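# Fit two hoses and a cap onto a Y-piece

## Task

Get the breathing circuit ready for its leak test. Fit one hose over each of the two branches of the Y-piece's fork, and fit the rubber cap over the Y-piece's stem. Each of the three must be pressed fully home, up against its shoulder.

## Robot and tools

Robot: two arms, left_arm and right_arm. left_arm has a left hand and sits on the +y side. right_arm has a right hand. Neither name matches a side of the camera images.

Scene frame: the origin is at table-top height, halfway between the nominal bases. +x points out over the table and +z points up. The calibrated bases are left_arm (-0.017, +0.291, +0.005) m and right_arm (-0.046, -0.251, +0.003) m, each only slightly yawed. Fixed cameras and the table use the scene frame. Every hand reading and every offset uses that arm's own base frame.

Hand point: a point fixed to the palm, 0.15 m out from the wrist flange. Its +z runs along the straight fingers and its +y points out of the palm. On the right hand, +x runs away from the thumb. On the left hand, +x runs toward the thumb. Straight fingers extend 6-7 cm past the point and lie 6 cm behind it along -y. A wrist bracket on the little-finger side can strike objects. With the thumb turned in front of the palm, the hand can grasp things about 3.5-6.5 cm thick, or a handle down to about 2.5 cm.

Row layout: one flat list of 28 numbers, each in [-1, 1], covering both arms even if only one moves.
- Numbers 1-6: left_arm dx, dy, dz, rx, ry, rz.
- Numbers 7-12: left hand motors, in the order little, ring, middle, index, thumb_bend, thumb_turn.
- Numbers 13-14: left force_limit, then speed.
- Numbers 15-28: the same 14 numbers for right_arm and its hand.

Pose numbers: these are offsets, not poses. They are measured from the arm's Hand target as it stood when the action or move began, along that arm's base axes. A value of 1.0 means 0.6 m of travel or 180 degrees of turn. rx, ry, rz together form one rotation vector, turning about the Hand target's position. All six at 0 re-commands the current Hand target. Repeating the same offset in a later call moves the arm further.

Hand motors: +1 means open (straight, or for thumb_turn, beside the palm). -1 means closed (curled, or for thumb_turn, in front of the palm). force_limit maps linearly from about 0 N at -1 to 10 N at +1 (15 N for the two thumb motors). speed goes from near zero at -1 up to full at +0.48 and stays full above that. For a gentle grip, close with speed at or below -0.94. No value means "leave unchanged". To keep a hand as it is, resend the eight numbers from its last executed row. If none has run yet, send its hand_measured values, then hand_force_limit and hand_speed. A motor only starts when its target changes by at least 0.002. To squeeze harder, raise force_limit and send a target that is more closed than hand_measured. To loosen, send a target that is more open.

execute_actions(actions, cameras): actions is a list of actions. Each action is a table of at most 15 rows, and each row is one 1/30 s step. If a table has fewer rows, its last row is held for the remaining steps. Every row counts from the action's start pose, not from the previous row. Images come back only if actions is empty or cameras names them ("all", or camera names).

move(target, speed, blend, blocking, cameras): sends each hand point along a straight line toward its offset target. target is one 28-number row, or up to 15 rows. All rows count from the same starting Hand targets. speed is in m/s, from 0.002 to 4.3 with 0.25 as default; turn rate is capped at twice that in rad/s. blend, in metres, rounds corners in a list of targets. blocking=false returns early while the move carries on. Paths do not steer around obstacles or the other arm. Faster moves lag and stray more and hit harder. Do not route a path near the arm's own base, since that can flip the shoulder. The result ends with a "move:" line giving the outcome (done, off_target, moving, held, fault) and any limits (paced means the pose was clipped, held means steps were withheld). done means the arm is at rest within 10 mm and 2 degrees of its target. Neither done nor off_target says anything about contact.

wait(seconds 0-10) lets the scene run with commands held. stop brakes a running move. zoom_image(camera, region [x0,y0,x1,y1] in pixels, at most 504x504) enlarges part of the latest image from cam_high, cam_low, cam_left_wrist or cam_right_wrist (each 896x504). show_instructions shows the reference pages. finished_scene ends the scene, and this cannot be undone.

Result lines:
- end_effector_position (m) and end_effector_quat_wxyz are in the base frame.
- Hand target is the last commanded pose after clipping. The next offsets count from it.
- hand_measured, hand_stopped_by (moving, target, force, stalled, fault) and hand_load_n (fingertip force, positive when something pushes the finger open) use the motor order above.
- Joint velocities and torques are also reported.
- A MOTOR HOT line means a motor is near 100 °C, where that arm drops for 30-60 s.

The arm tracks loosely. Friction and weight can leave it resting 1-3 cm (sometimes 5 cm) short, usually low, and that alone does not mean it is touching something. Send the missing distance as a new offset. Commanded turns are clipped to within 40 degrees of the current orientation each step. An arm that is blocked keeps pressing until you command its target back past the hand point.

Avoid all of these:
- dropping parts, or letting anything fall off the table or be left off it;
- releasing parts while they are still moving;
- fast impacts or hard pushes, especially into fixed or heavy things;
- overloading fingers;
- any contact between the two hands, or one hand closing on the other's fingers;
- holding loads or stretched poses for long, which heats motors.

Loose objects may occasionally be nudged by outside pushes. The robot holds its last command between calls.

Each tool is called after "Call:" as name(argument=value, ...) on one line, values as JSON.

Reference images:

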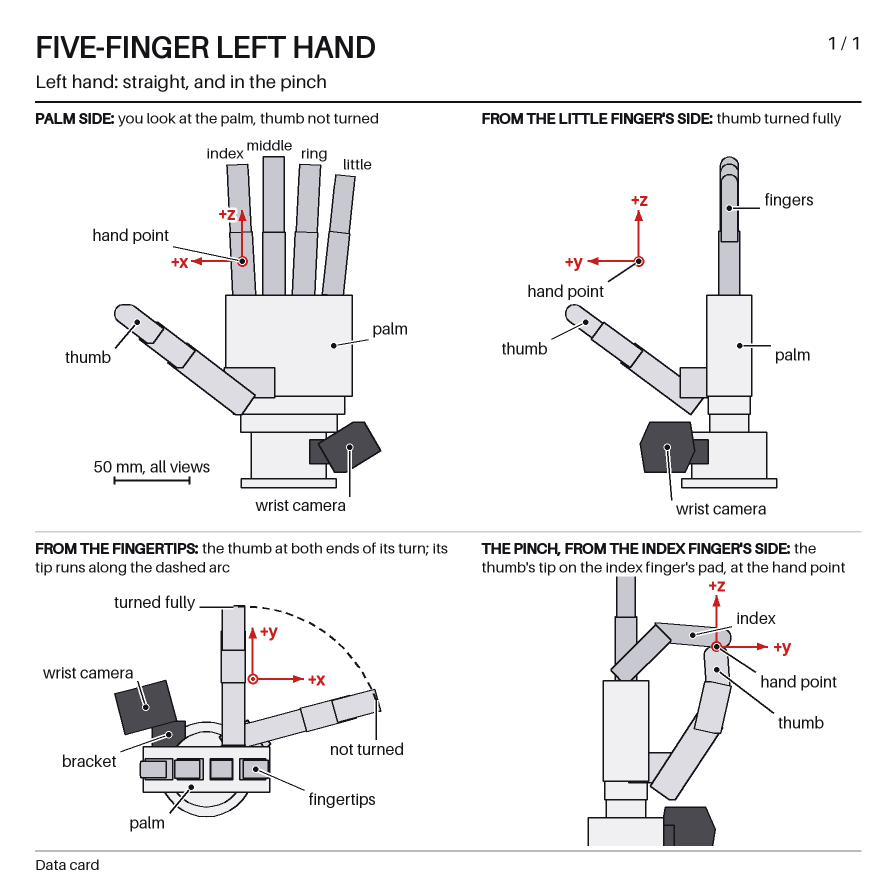

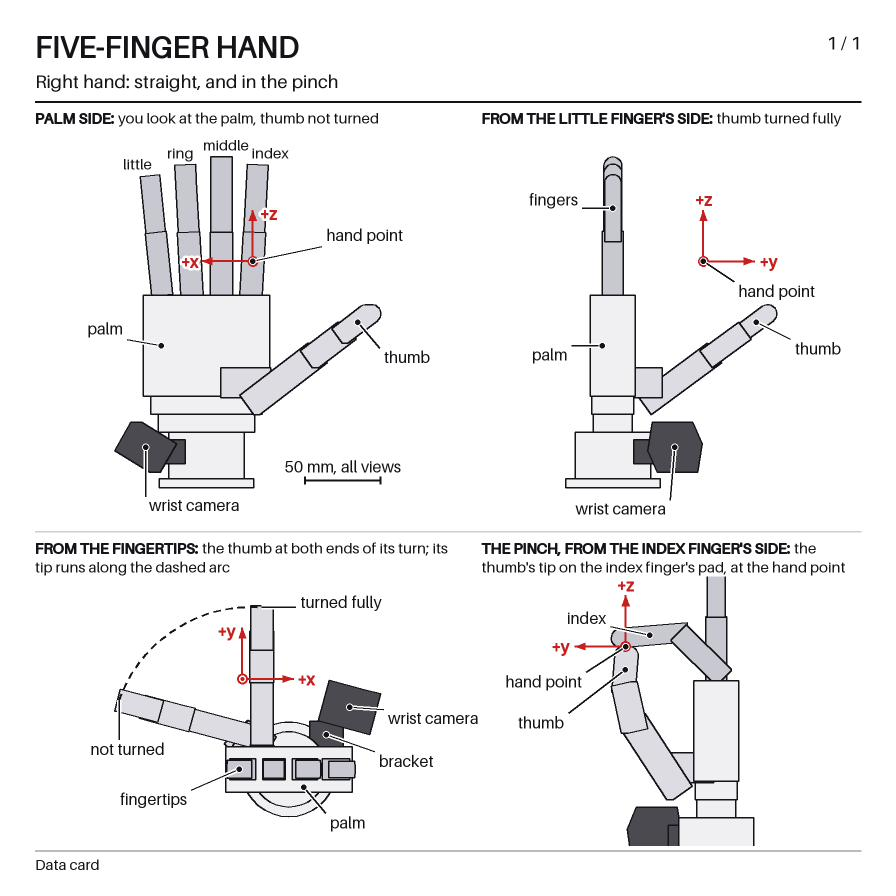

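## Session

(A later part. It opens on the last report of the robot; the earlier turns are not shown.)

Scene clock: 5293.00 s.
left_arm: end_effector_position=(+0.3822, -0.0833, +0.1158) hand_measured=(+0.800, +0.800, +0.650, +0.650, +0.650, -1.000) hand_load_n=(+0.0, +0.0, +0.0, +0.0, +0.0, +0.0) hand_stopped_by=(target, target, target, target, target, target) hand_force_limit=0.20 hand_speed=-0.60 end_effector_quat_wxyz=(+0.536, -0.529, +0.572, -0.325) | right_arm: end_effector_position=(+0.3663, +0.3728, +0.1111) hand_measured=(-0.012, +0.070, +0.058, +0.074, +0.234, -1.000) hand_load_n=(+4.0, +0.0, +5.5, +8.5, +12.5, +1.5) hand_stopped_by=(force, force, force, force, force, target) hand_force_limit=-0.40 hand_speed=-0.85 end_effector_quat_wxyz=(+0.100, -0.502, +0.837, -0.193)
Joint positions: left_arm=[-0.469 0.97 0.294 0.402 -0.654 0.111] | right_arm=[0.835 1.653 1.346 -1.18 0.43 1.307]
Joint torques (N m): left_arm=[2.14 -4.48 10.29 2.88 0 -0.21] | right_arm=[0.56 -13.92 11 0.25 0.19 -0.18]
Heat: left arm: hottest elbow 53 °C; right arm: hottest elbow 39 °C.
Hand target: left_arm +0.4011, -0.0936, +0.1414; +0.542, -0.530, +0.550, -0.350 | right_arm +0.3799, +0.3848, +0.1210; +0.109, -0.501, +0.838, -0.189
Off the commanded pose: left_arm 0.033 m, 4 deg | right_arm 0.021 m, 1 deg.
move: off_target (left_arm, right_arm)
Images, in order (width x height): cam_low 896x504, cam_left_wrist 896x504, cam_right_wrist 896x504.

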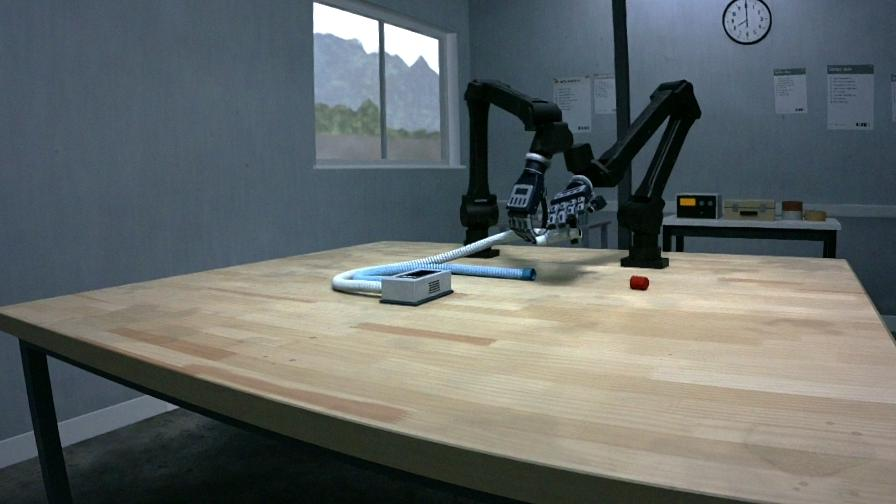

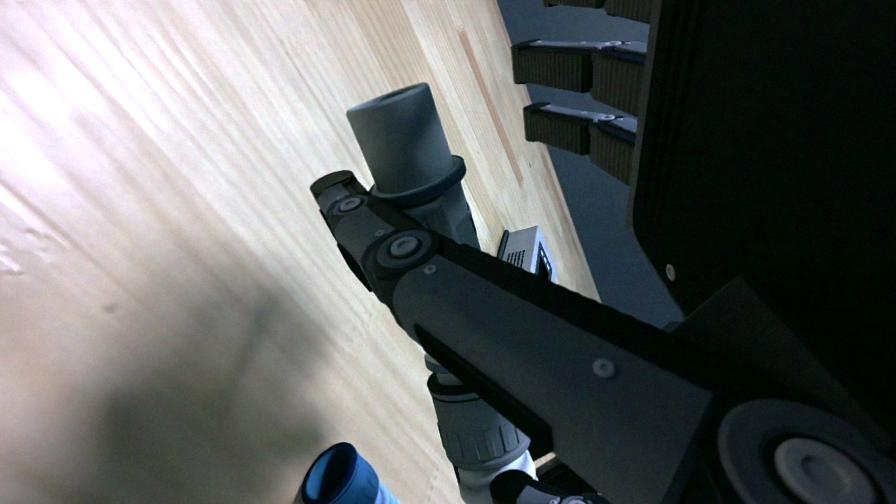

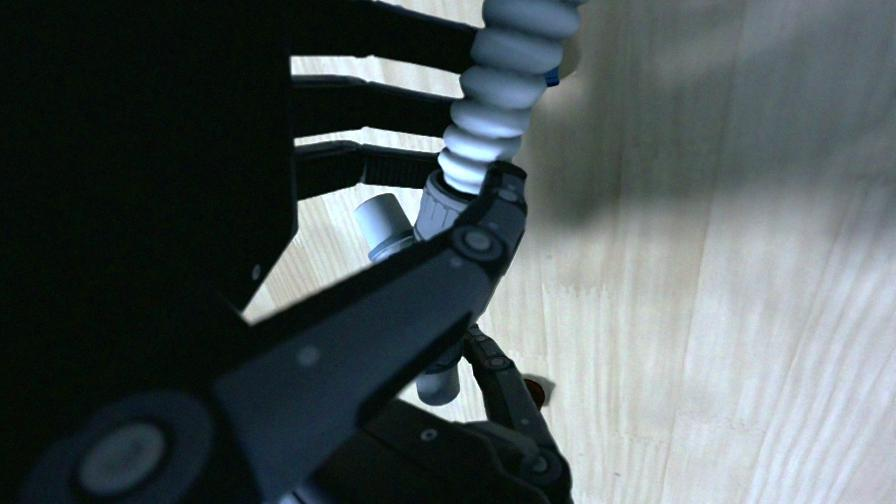

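Call:
move(target=[-0.05, 0.005, 0.0, 0, 0, -0.0667, 0.8, 0.8, 0.65, 0.65, 0.65, -1, 0.2, -0.6, 0, 0, 0, 0, 0, 0, -0.5, -0.5, -0.5, -0.5, -0.3, -1, -0.4, -0.85], speed=0.06, cameras=["cam_low", "cam_left_wrist", "cam_right_wrist"])

Call:
zoom_image(camera="cam_low", region=[520, 190, 640, 280])

Call:
zoom_image(camera="cam_left_wrist", region=[340, 60, 660, 420])

Call:
zoom_image(camera="cam_right_wrist", region=[300, 250, 620, 504])

Scene clock: 5339.93 s.
left_arm: end_effector_position=(+0.3743, -0.0964, +0.1469) hand_measured=(+0.800, +0.800, +0.650, +0.650, +0.650, -1.000) hand_load_n=(+0.0, -0.5, +0.0, +0.0, +0.0, +0.0) hand_stopped_by=(target, target, target, target, target, target) hand_force_limit=0.20 hand_speed=-0.60 end_effector_quat_wxyz=(+0.500, -0.471, +0.597, -0.414) | right_arm: end_effector_position=(+0.3722, +0.3755, +0.1169) hand_measured=(-0.012, +0.070, +0.058, +0.074, +0.234, -1.000) hand_load_n=(+2.5, +0.5, +6.5, +7.5, +12.5, +1.0) hand_stopped_by=(force, force, force, force, force, target) hand_force_limit=-0.40 hand_speed=-0.85 end_effector_quat_wxyz=(+0.106, -0.498, +0.839, -0.191)
Joint positions: left_arm=[-0.366 0.794 0.262 0.365 -0.337 0.156] | right_arm=[0.83 1.654 1.362 -1.18 0.43 1.307]
Joint torques (N m): left_arm=[3.25 -3.96 6.87 1.61 0.06 0.02] | right_arm=[0.91 -14.15 10.24 0.13 0.17 -0.24]
Heat: left arm: hottest elbow 51 °C; right arm: hottest elbow 39 °C.
Hand target: left_arm +0.3711, -0.0906, +0.1413; +0.502, -0.470, +0.603, -0.405 | right_arm +0.3798, +0.3849, +0.1211; +0.109, -0.501, +0.838, -0.189
Off the commanded pose: left_arm 0.009 m, 1 deg | right_arm 0.013 m, 0 deg.
move: off_target (right_arm)
Images, in order (width x height): cam_low 896x504, cam_left_wrist 896x504, cam_right_wrist 896x504.

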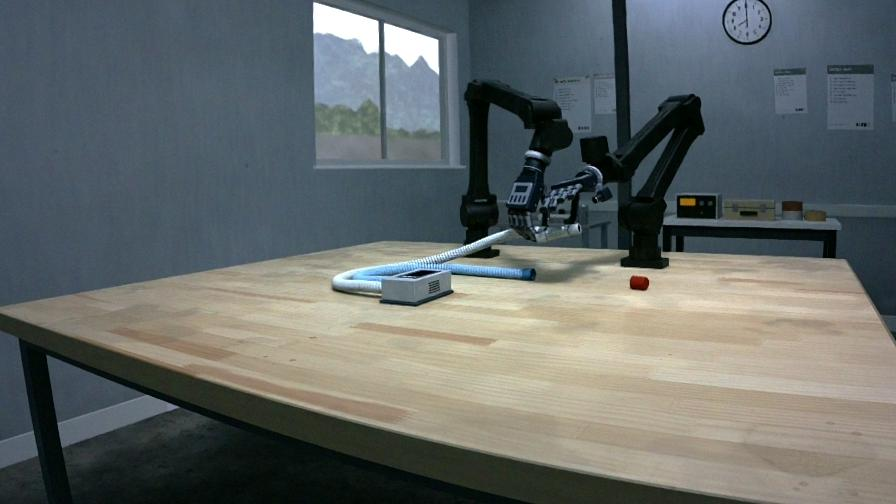

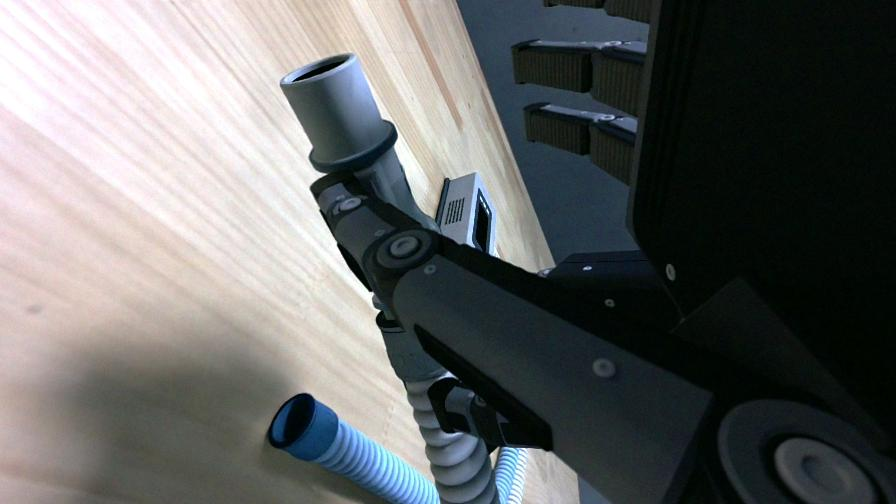

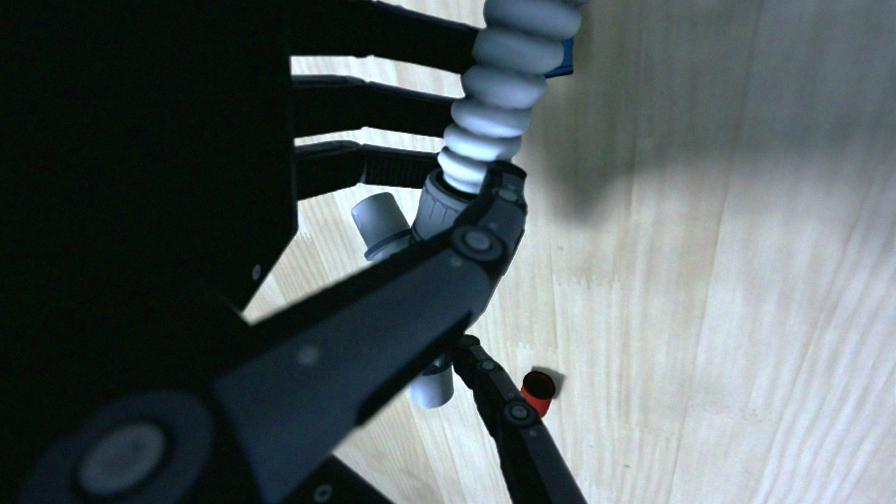

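Scaled by 4.200 from the camera's 896x504 image, which has a finer 1280x720 frame.

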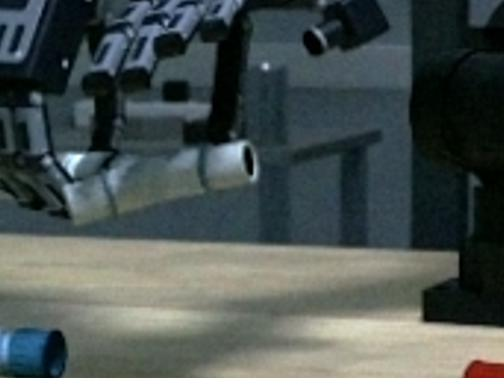

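Scaled by 1.400 from the camera's 896x504 image, which has a finer 1280x720 frame.

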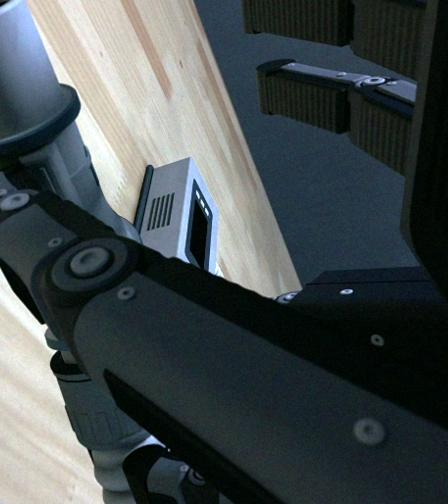

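Scaled by 1.575 from the camera's 896x504 image, which has a finer 1280x720 frame.

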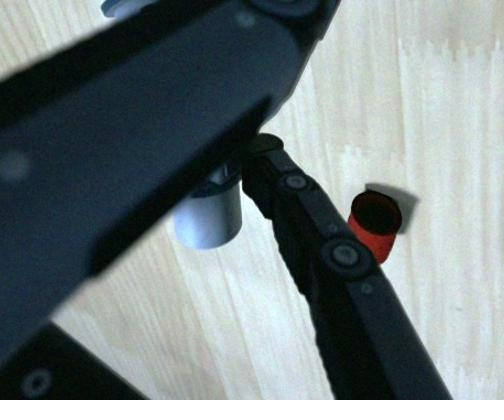

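Call:
move(target=[-0.0127, 0.0352, -0.0355, 0, 0, 0, 0.8, 0.8, 0.65, 0.65, 0.65, -1, 0.2, -0.6, 0, 0, 0, 0, 0, 0, -0.5, -0.5, -0.5, -0.5, -0.3, -1, -0.4, -0.85], speed=0.06, cameras=["cam_low", "cam_left_wrist", "cam_right_wrist"])

Call:
zoom_image(camera="cam_low", region=[520, 190, 640, 280])

Call:
zoom_image(camera="cam_left_wrist", region=[300, 60, 620, 420])

Call:
zoom_image(camera="cam_right_wrist", region=[300, 250, 620, 504])

Scene clock: 5391.33 s.
left_arm: end_effector_position=(+0.3636, -0.0738, +0.1182) hand_measured=(+0.800, +0.800, +0.650, +0.650, +0.650, -1.000) hand_load_n=(+0.0, +0.0, +0.0, +0.0, +0.0, +0.5) hand_stopped_by=(target, target, target, target, target, target) hand_force_limit=0.20 hand_speed=-0.60 end_effector_quat_wxyz=(+0.493, -0.474, +0.607, -0.404) | right_arm: end_effector_position=(+0.3722, +0.3755, +0.1169) hand_measured=(-0.012, +0.070, +0.058, +0.074, +0.234, -1.000) hand_load_n=(+3.0, +0.0, +6.5, +8.0, +12.5, +0.5) hand_stopped_by=(force, force, force, force, force, target) hand_force_limit=-0.40 hand_speed=-0.85 end_effector_quat_wxyz=(+0.106, -0.498, +0.839, -0.191)
Joint positions: left_arm=[-0.275 0.792 0.195 0.404 -0.248 0.173] | right_arm=[0.83 1.654 1.362 -1.18 0.43 1.307]
Joint torques (N m): left_arm=[3.25 -3.78 6.65 2.97 0.09 0] | right_arm=[0.21 -14.1 10.18 0.43 0.22 -0.28]
Motor temperatures (°C): left_arm=[19 20 44 17 18 19] | right_arm=[18 23 36 17 20 20]
Heat: left arm: hottest elbow 44 °C; right arm: hottest elbow 36 °C.
Hand target: left_arm +0.3635, -0.0695, +0.1201; +0.502, -0.470, +0.603, -0.405 | right_arm +0.3798, +0.3849, +0.1211; +0.109, -0.501, +0.838, -0.189
Off the commanded pose: left_arm 0.005 m, 1 deg | right_arm 0.013 m, 1 deg.
move: off_target (right_arm)
Images, in order (width x height): cam_low 896x504, cam_left_wrist 896x504, cam_right_wrist 896x504.

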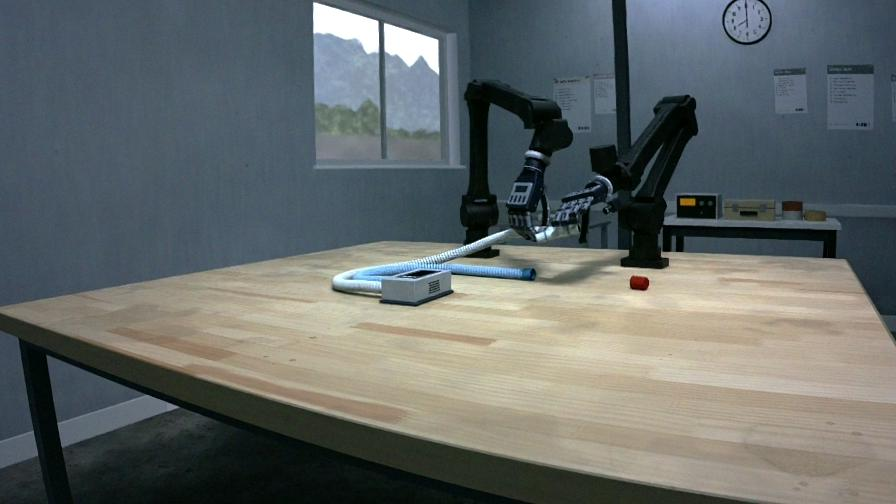

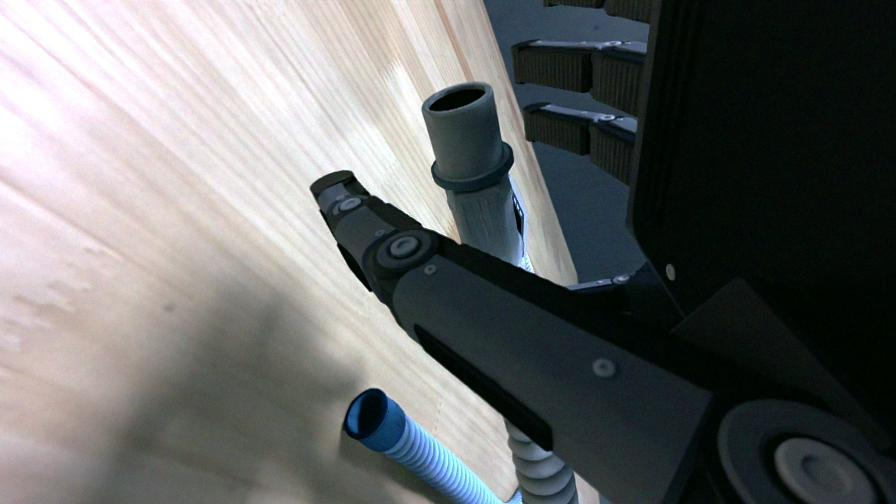

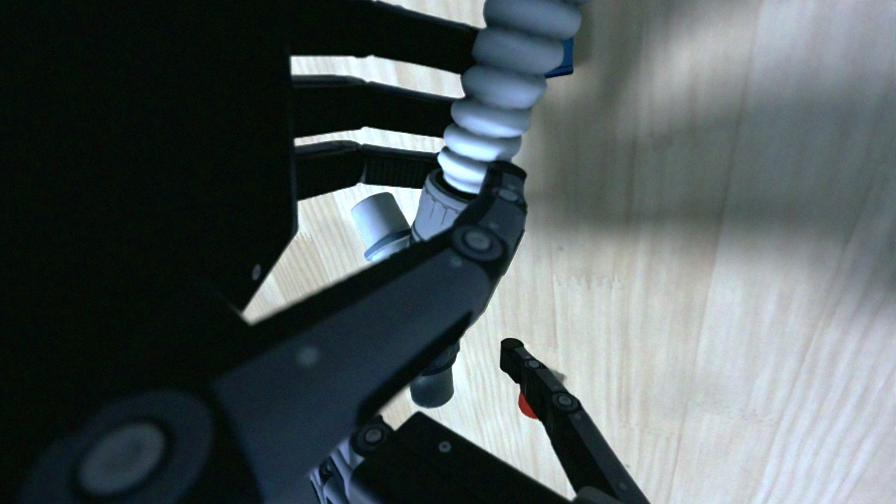

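Scaled by 4.200 from the camera's 896x504 image, which has a finer 1280x720 frame.

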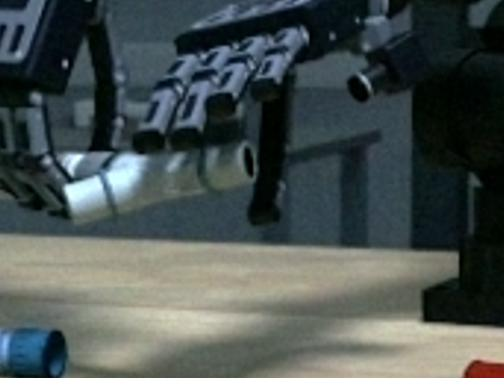

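Scaled by 1.400 from the camera's 896x504 image, which has a finer 1280x720 frame.

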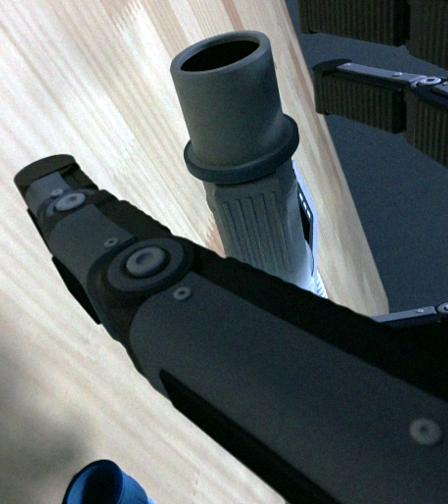

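Scaled by 1.575 from the camera's 896x504 image, which has a finer 1280x720 frame.

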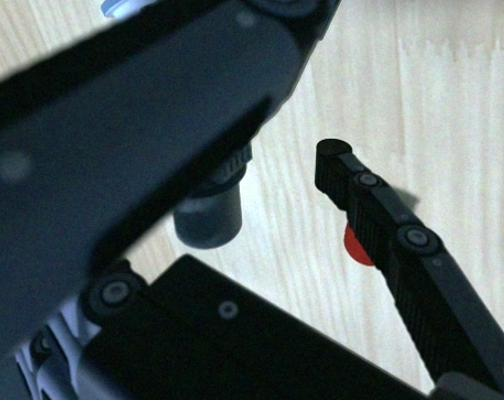

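Call:
move(target=[0.008, -0.01, 0.045, 0, 0, 0, 0.8, 0.8, 0.65, 0.65, 0.65, -1, 0.2, -0.6, 0, 0, 0, 0, 0, 0, -0.5, -0.5, -0.5, -0.5, -0.3, -1, -0.4, -0.85], speed=0.06)

Scene clock: 5402.03 s.
left_arm: end_effector_position=(+0.3534, -0.0685, +0.1171) hand_measured=(+0.800, +0.800, +0.650, +0.650, +0.650, -1.000) hand_load_n=(+0.0, +0.0, +0.0, +0.0, +0.0, +0.5) hand_stopped_by=(target, target, target, target, target, target) hand_force_limit=0.20 hand_speed=-0.60 end_effector_quat_wxyz=(+0.490, -0.481, +0.613, -0.390) | right_arm: end_effector_position=(+0.3722, +0.3755, +0.1169) hand_measured=(-0.012, +0.070, +0.058, +0.074, +0.234, -1.000) hand_load_n=(+3.0, +0.0, +6.5, +8.0, +12.5, +0.5) hand_stopped_by=(force, force, force, force, force, target) hand_force_limit=-0.40 hand_speed=-0.85 end_effector_quat_wxyz=(+0.106, -0.498, +0.839, -0.191)
Joint positions: left_arm=[-0.278 0.724 0.195 0.305 -0.265 0.173] | right_arm=[0.83 1.654 1.362 -1.18 0.43 1.307]
Joint torques (N m): left_arm=[1.03 -3.37 11.56 1.76 -0.12 0] | right_arm=[0.62 -13.51 10.06 0.27 0.2 -0.24]
Heat: left arm: hottest elbow 44 °C; right arm: hottest elbow 36 °C.
Hand target: left_arm +0.3683, -0.0755, +0.1472; +0.502, -0.470, +0.603, -0.405 | right_arm +0.3798, +0.3849, +0.1211; +0.109, -0.501, +0.838, -0.189
Off the commanded pose: left_arm 0.034 m, 3 deg | right_arm 0.013 m, 1 deg.
move: off_target (left_arm, right_arm)

Call:
move(target=[0.013, -0.012, 0.022, 0, 0, 0, 0.8, 0.8, 0.65, 0.65, 0.65, -1, 0.2, -0.6, 0, 0, 0, 0, 0, 0, -0.5, -0.5, -0.5, -0.5, -0.3, -1, -0.4, -0.85], speed=0.06)

Scene clock: 5406.07 s.
left_arm: end_effector_position=(+0.3561, -0.0737, +0.1261) hand_measured=(+0.800, +0.800, +0.650, +0.650, +0.650, -1.000) hand_load_n=(+0.0, +0.0, +0.0, +0.0, +0.0, +0.0) hand_stopped_by=(target, target, target, target, target, target) hand_force_limit=0.20 hand_speed=-0.60 end_effector_quat_wxyz=(+0.491, -0.480, +0.615, -0.388) | right_arm: end_effector_position=(+0.3722, +0.3755, +0.1169) hand_measured=(-0.012, +0.070, +0.058, +0.074, +0.234, -1.000) hand_load_n=(+2.5, +0.0, +6.5, +8.0, +12.5, +1.0) hand_stopped_by=(force, force, force, force, force, target) hand_force_limit=-0.40 hand_speed=-0.85 end_effector_quat_wxyz=(+0.106, -0.498, +0.839, -0.191)
Joint positions: left_arm=[-0.302 0.718 0.223 0.267 -0.288 0.173] | right_arm=[0.83 1.654 1.362 -1.18 0.43 1.307]
Joint torques (N m): left_arm=[1.55 -2.84 12.82 1.77 -0.11 -0.07] | right_arm=[0.38 -13.98 10.07 0.2 0.2 -0.25]
Heat: left arm: hottest elbow 44 °C; right arm: hottest elbow 36 °C.
Hand target: left_arm +0.3761, -0.0827, +0.1604; +0.502, -0.470, +0.603, -0.405 | right_arm +0.3798, +0.3849, +0.1211; +0.109, -0.501, +0.838, -0.189
Off the commanded pose: left_arm 0.041 m, 3 deg | right_arm 0.013 m, 1 deg.
move: off_target (left_arm, right_arm)

Call:
move(target=[0.018, -0.011, 0.001, 0, 0, 0, 0.8, 0.8, 0.65, 0.65, 0.65, -1, 0.2, -0.6, 0, 0, 0, 0, 0, 0, -0.5, -0.5, -0.5, -0.5, -0.3, -1, -0.4, -0.85], speed=0.06, cameras=["cam_low", "cam_left_wrist"])

Call:
zoom_image(camera="cam_low", region=[520, 190, 640, 280])

Call:
zoom_image(camera="cam_left_wrist", region=[300, 60, 620, 420])

Scene clock: 5411.17 s.
left_arm: end_effector_position=(+0.3611, -0.0780, +0.1200) hand_measured=(+0.800, +0.800, +0.650, +0.650, +0.650, -1.000) hand_load_n=(+0.0, +0.0, +0.0, +0.0, +0.0, +0.0) hand_stopped_by=(target, target, target, target, target, target) hand_force_limit=0.20 hand_speed=-0.60 end_effector_quat_wxyz=(+0.485, -0.482, +0.625, -0.377) | right_arm: end_effector_position=(+0.3722, +0.3755, +0.1169) hand_measured=(-0.012, +0.070, +0.058, +0.074, +0.234, -1.000) hand_load_n=(+3.0, +0.0, +6.5, +7.5, +12.5, +1.0) hand_stopped_by=(force, force, force, force, force, target) hand_force_limit=-0.40 hand_speed=-0.85 end_effector_quat_wxyz=(+0.106, -0.498, +0.839, -0.191)
Joint positions: left_arm=[-0.316 0.771 0.243 0.268 -0.303 0.173] | right_arm=[0.83 1.654 1.362 -1.18 0.43 1.307]
Joint torques (N m): left_arm=[1.14 -2.14 12.62 2.88 -0.13 -0.07] | right_arm=[0.44 -14.27 10.18 0.31 0.18 -0.21]
Heat: left arm: hottest elbow 45 °C; right arm: hottest elbow 36 °C.
Hand target: left_arm +0.3870, -0.0892, +0.1610; +0.502, -0.470, +0.603, -0.405 | right_arm +0.3798, +0.3849, +0.1211; +0.109, -0.501, +0.838, -0.189
Off the commanded pose: left_arm 0.050 m, 5 deg | right_arm 0.013 m, 1 deg.
move: off_target (left_arm, right_arm)
Images, in order (width x height): cam_low 896x504, cam_left_wrist 896x504.

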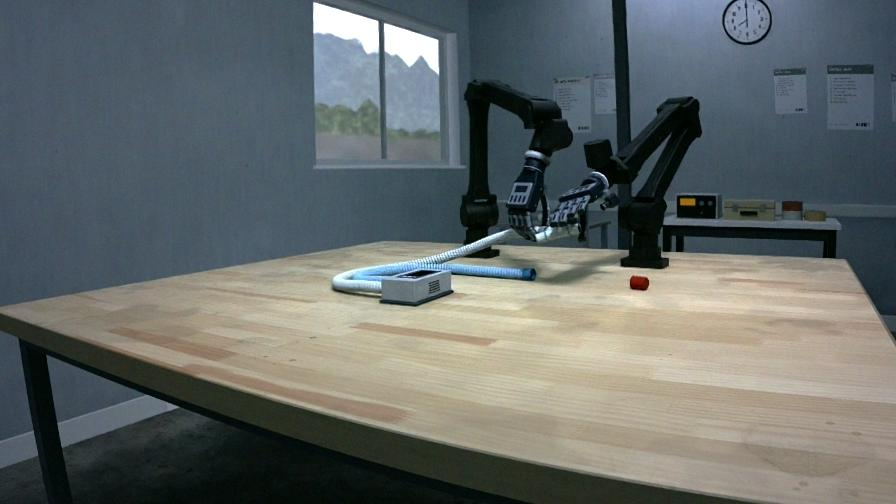

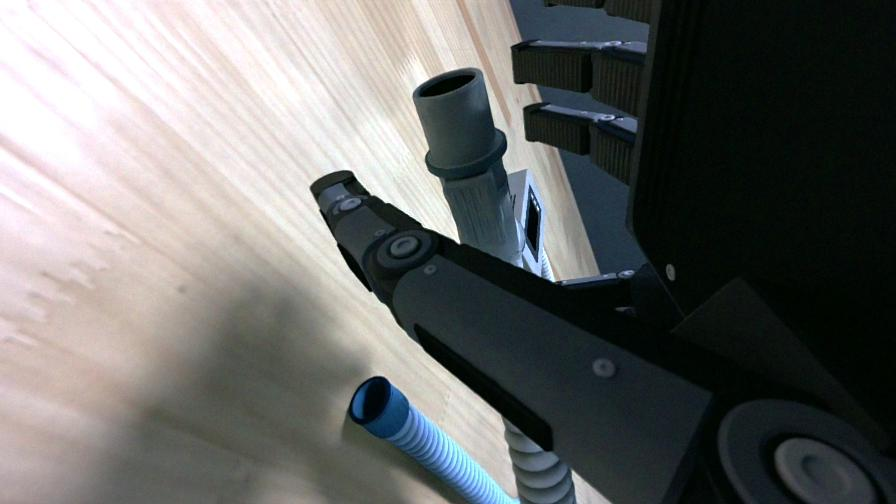

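Scaled by 4.200 from the camera's 896x504 image, which has a finer 1280x720 frame.

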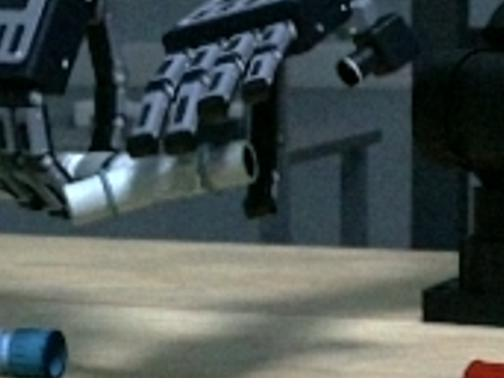

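Scaled by 1.400 from the camera's 896x504 image, which has a finer 1280x720 frame.

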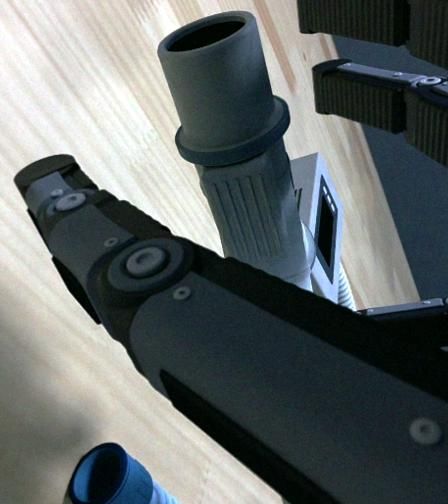

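Call:
move(target=[0.003, -0.002, 0.015, 0, -0.025, -0.03, 0.8, 0.8, 0.65, 0.65, 0.65, -1, 0.2, -0.6, 0, 0, 0, 0, 0, 0, -0.5, -0.5, -0.5, -0.5, -0.3, -1, -0.4, -0.85], speed=0.06, cameras=["cam_low", "cam_left_wrist"])

Call:
zoom_image(camera="cam_low", region=[520, 190, 640, 280])

Call:
zoom_image(camera="cam_left_wrist", region=[300, 60, 620, 420])

Scene clock: 5426.73 s.
left_arm: end_effector_position=(+0.3746, -0.0913, +0.1469) hand_measured=(+0.800, +0.800, +0.650, +0.650, +0.650, -1.000) hand_load_n=(+0.0, +0.0, +0.0, +0.0, +0.5, +0.0) hand_stopped_by=(target, target, target, target, target, target) hand_force_limit=0.20 hand_speed=-0.60 end_effector_quat_wxyz=(+0.489, -0.434, +0.618, -0.437) | right_arm: end_effector_position=(+0.3722, +0.3755, +0.1169) hand_measured=(-0.012, +0.070, +0.058, +0.074, +0.234, -1.000) hand_load_n=(+3.0, +0.0, +6.5, +8.0, +12.5, +1.0) hand_stopped_by=(force, force, force, force, force, target) hand_force_limit=-0.40 hand_speed=-0.85 end_effector_quat_wxyz=(+0.106, -0.498, +0.839, -0.191)
Joint positions: left_arm=[-0.268 0.78 0.243 0.395 -0.15 0.207] | right_arm=[0.83 1.654 1.362 -1.18 0.43 1.307]
Joint torques (N m): left_arm=[3.66 -2.49 10.22 2.99 0.1 0] | right_arm=[0.15 -13.22 9.95 0.21 0.21 -0.22]
Motor temperatures (°C): left_arm=[19 20 49 17 18 19] | right_arm=[18 23 36 17 20 20]
Heat: left arm: hottest elbow 49 °C; right arm: hottest elbow 36 °C.
Hand target: left_arm +0.3888, -0.0904, +0.1700; +0.506, -0.425, +0.604, -0.446 | right_arm +0.3798, +0.3849, +0.1211; +0.109, -0.501, +0.838, -0.189
Off the commanded pose: left_arm 0.027 m, 3 deg | right_arm 0.013 m, 1 deg.
move: off_target (left_arm, right_arm)
Images, in order (width x height): cam_low 896x504, cam_left_wrist 896x504.

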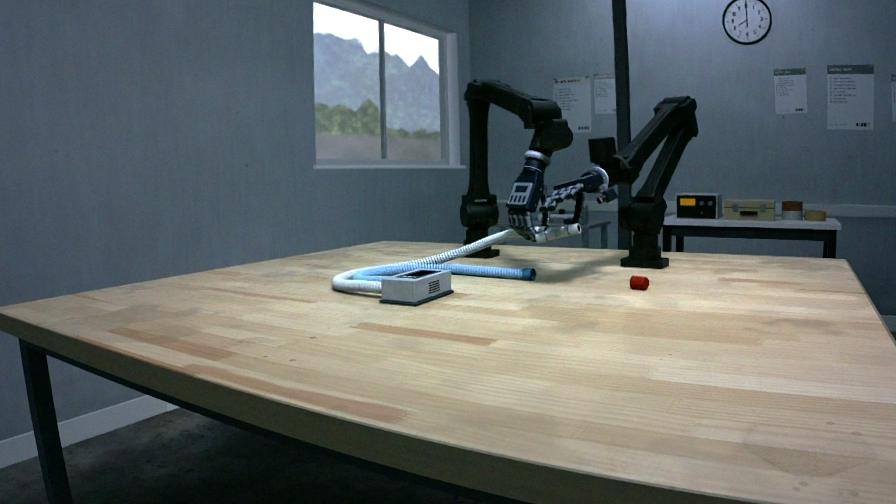

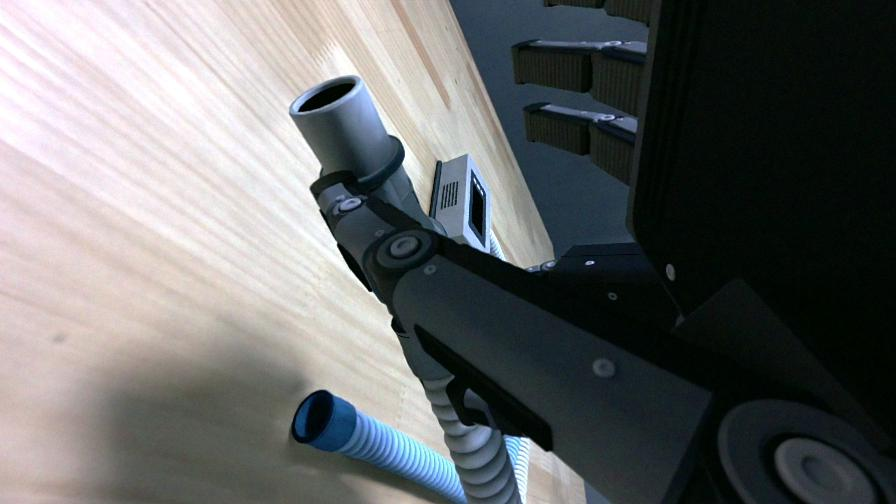

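Scaled by 4.200 from the camera's 896x504 image, which has a finer 1280x720 frame.

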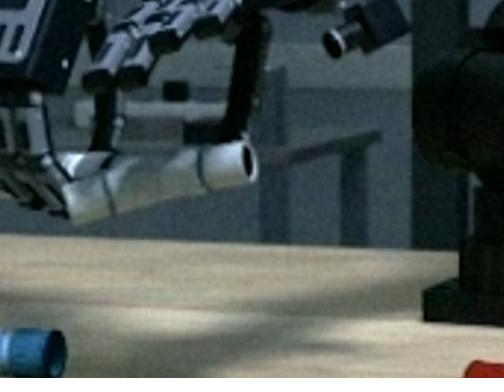

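Scaled by 1.400 from the camera's 896x504 image, which has a finer 1280x720 frame.

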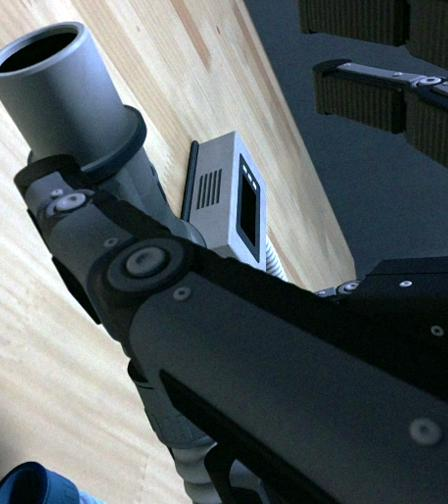

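Call:
move(target=[-0.02, 0.02, -0.034, 0, 0, 0, 0.8, 0.8, 0.65, 0.65, 0.65, -1, 0.2, -0.6, 0, 0, 0, 0, 0, 0, -0.5, -0.5, -0.5, -0.5, -0.3, -1, -0.4, -0.85], speed=0.06, cameras=["cam_low", "cam_left_wrist"])

Call:
zoom_image(camera="cam_low", region=[520, 190, 640, 280])

Call:
zoom_image(camera="cam_left_wrist", region=[300, 60, 620, 420])

Scene clock: 5438.03 s.
left_arm: end_effector_position=(+0.3767, -0.0831, +0.1510) hand_measured=(+0.800, +0.800, +0.650, +0.650, +0.650, -1.000) hand_load_n=(+0.0, +0.0, +0.0, +0.0, +0.0, +0.0) hand_stopped_by=(target, target, target, target, target, target) hand_force_limit=0.20 hand_speed=-0.60 end_effector_quat_wxyz=(+0.498, -0.428, +0.605, -0.449) | right_arm: end_effector_position=(+0.3722, +0.3753, +0.1159) hand_measured=(-0.012, +0.070, +0.058, +0.074, +0.234, -1.000) hand_load_n=(+2.5, +0.0, +6.5, +8.0, +12.5, +0.5) hand_stopped_by=(force, force, force, force, force, target) hand_force_limit=-0.40 hand_speed=-0.85 end_effector_quat_wxyz=(+0.105, -0.499, +0.839, -0.192)
Joint positions: left_arm=[-0.224 0.78 0.223 0.457 -0.105 0.211] | right_arm=[0.83 1.656 1.362 -1.18 0.43 1.307]
Joint torques (N m): left_arm=[2.78 -2.49 6.79 3.07 0.12 -0.01] | right_arm=[-0.32 -13.98 10.09 0.24 0.18 -0.23]
Heat: left arm: hottest elbow 49 °C; right arm: hottest elbow 36 °C.
Hand target: left_arm +0.3767, -0.0785, +0.1496; +0.506, -0.425, +0.604, -0.446 | right_arm +0.3798, +0.3849, +0.1210; +0.109, -0.501, +0.838, -0.189
Off the commanded pose: left_arm 0.005 m, 1 deg | right_arm 0.013 m, 1 deg.
move: off_target (right_arm)
Images, in order (width x height): cam_low 896x504, cam_left_wrist 896x504.

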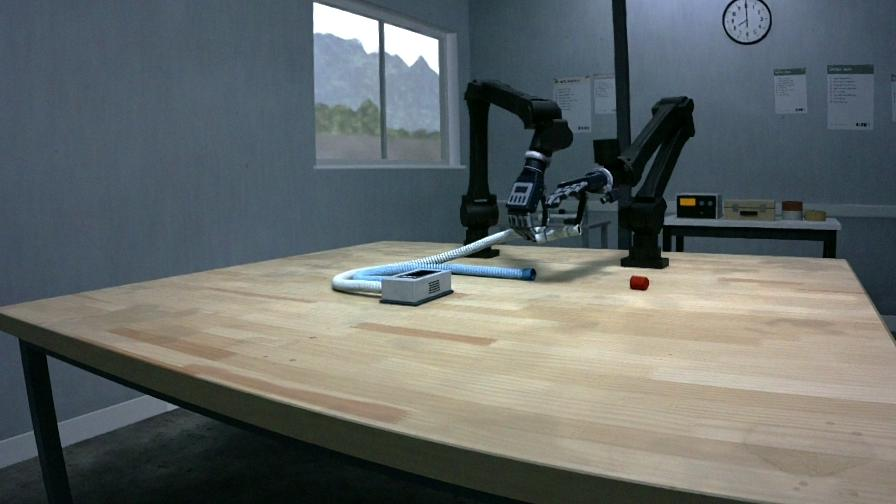

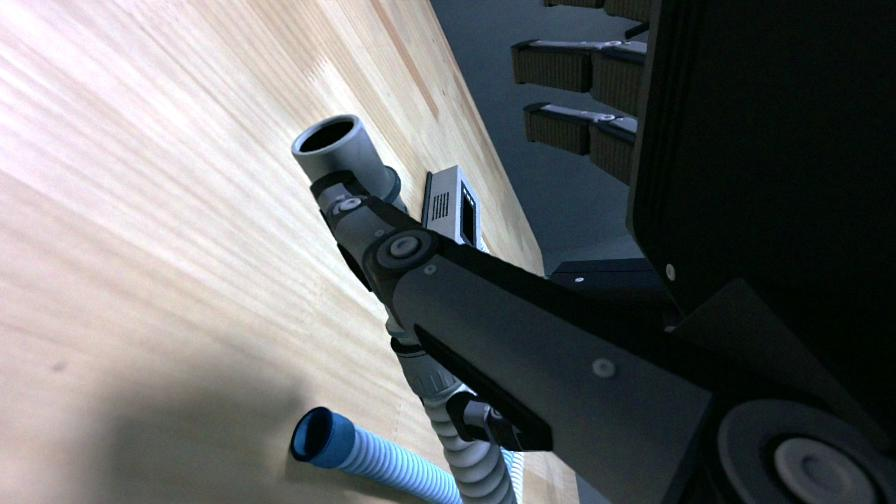

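Scaled by 4.200 from the camera's 896x504 image, which has a finer 1280x720 frame.

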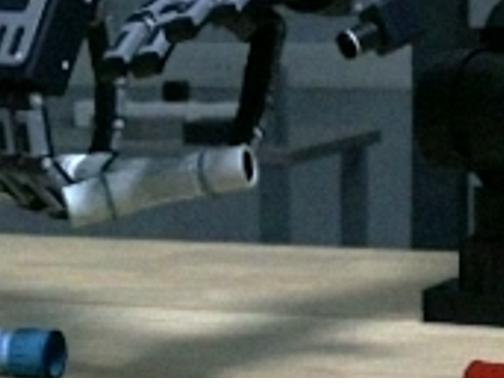

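Scaled by 1.400 from the camera's 896x504 image, which has a finer 1280x720 frame.

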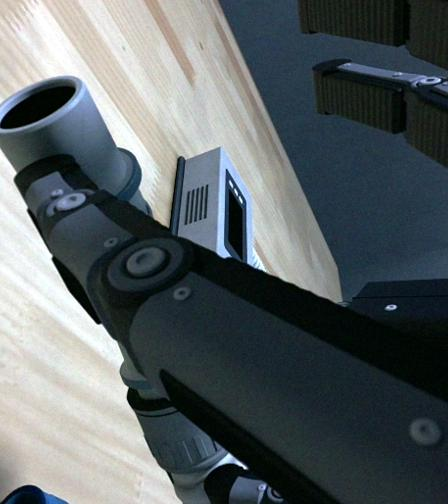

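Call:
move(target=[-0.0237, 0.0063, -0.0405, 0, 0, 0, 0.8, 0.8, 0.65, 0.65, 0.65, -1, 0.2, -0.6, 0, 0, 0, 0, 0, 0, -0.5, -0.5, -0.5, -0.5, -0.3, -1, -0.4, -0.85], speed=0.06, cameras=["cam_low", "cam_left_wrist"])

Call:
zoom_image(camera="cam_low", region=[520, 190, 640, 280])

Call:
zoom_image(camera="cam_left_wrist", region=[300, 60, 620, 420])

Scene clock: 5448.30 s.
left_arm: end_effector_position=(+0.3628, -0.0792, +0.1276) hand_measured=(+0.800, +0.800, +0.650, +0.650, +0.650, -1.000) hand_load_n=(+0.0, +0.0, +0.0, +0.0, +0.0, +0.0) hand_stopped_by=(target, target, target, target, target, target) hand_force_limit=0.20 hand_speed=-0.60 end_effector_quat_wxyz=(+0.499, -0.428, +0.604, -0.450) | right_arm: end_effector_position=(+0.3721, +0.3754, +0.1159) hand_measured=(-0.012, +0.070, +0.058, +0.074, +0.234, -1.000) hand_load_n=(+2.5, +0.0, +6.5, +7.5, +12.5, +0.5) hand_stopped_by=(force, force, force, force, force, target) hand_force_limit=-0.40 hand_speed=-0.85 end_effector_quat_wxyz=(+0.105, -0.499, +0.839, -0.191)
Joint positions: left_arm=[-0.22 0.791 0.149 0.545 -0.101 0.212] | right_arm=[0.83 1.656 1.362 -1.18 0.43 1.307]
Joint torques (N m): left_arm=[2.55 -1.49 6.68 2.93 0.15 0.02] | right_arm=[0.38 -13.68 10.09 0.27 0.22 -0.2]
Heat: left arm: hottest elbow 47 °C; right arm: hottest elbow 36 °C.
Hand target: left_arm +0.3625, -0.0748, +0.1252; +0.506, -0.425, +0.604, -0.446 | right_arm +0.3798, +0.3849, +0.1210; +0.109, -0.501, +0.838, -0.189
Off the commanded pose: left_arm 0.005 m, 1 deg | right_arm 0.013 m, 1 deg.
move: off_target (right_arm)
Images, in order (width x height): cam_low 896x504, cam_left_wrist 896x504.

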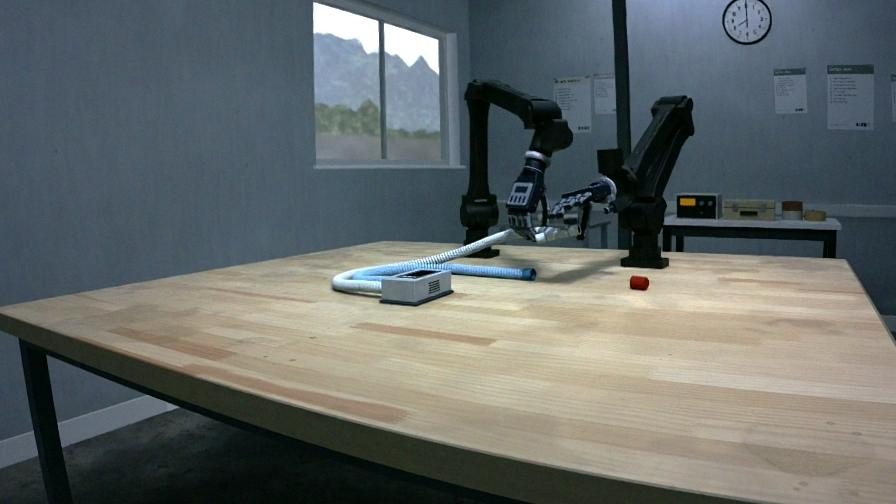

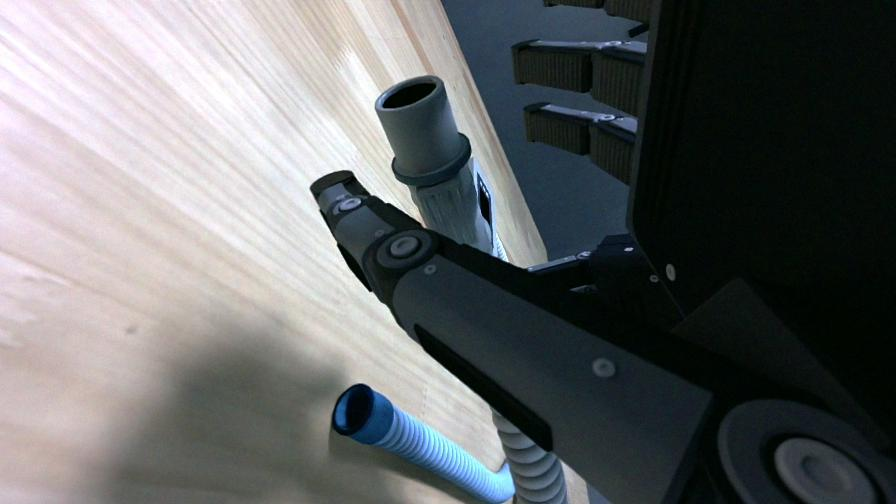

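Scaled by 4.200 from the camera's 896x504 image, which has a finer 1280x720 frame.

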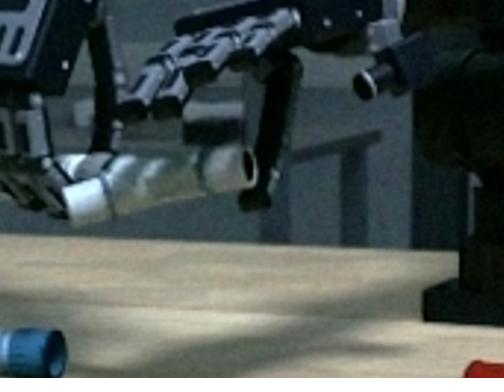

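Scaled by 1.400 from the camera's 896x504 image, which has a finer 1280x720 frame.

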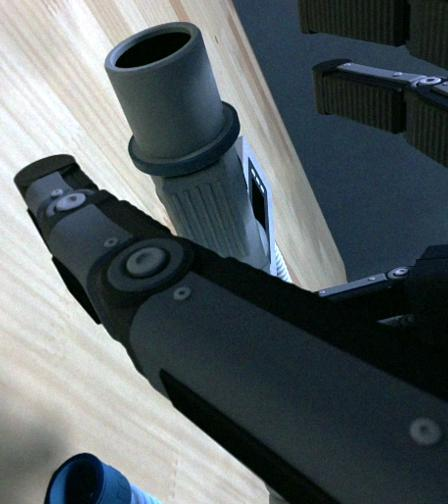

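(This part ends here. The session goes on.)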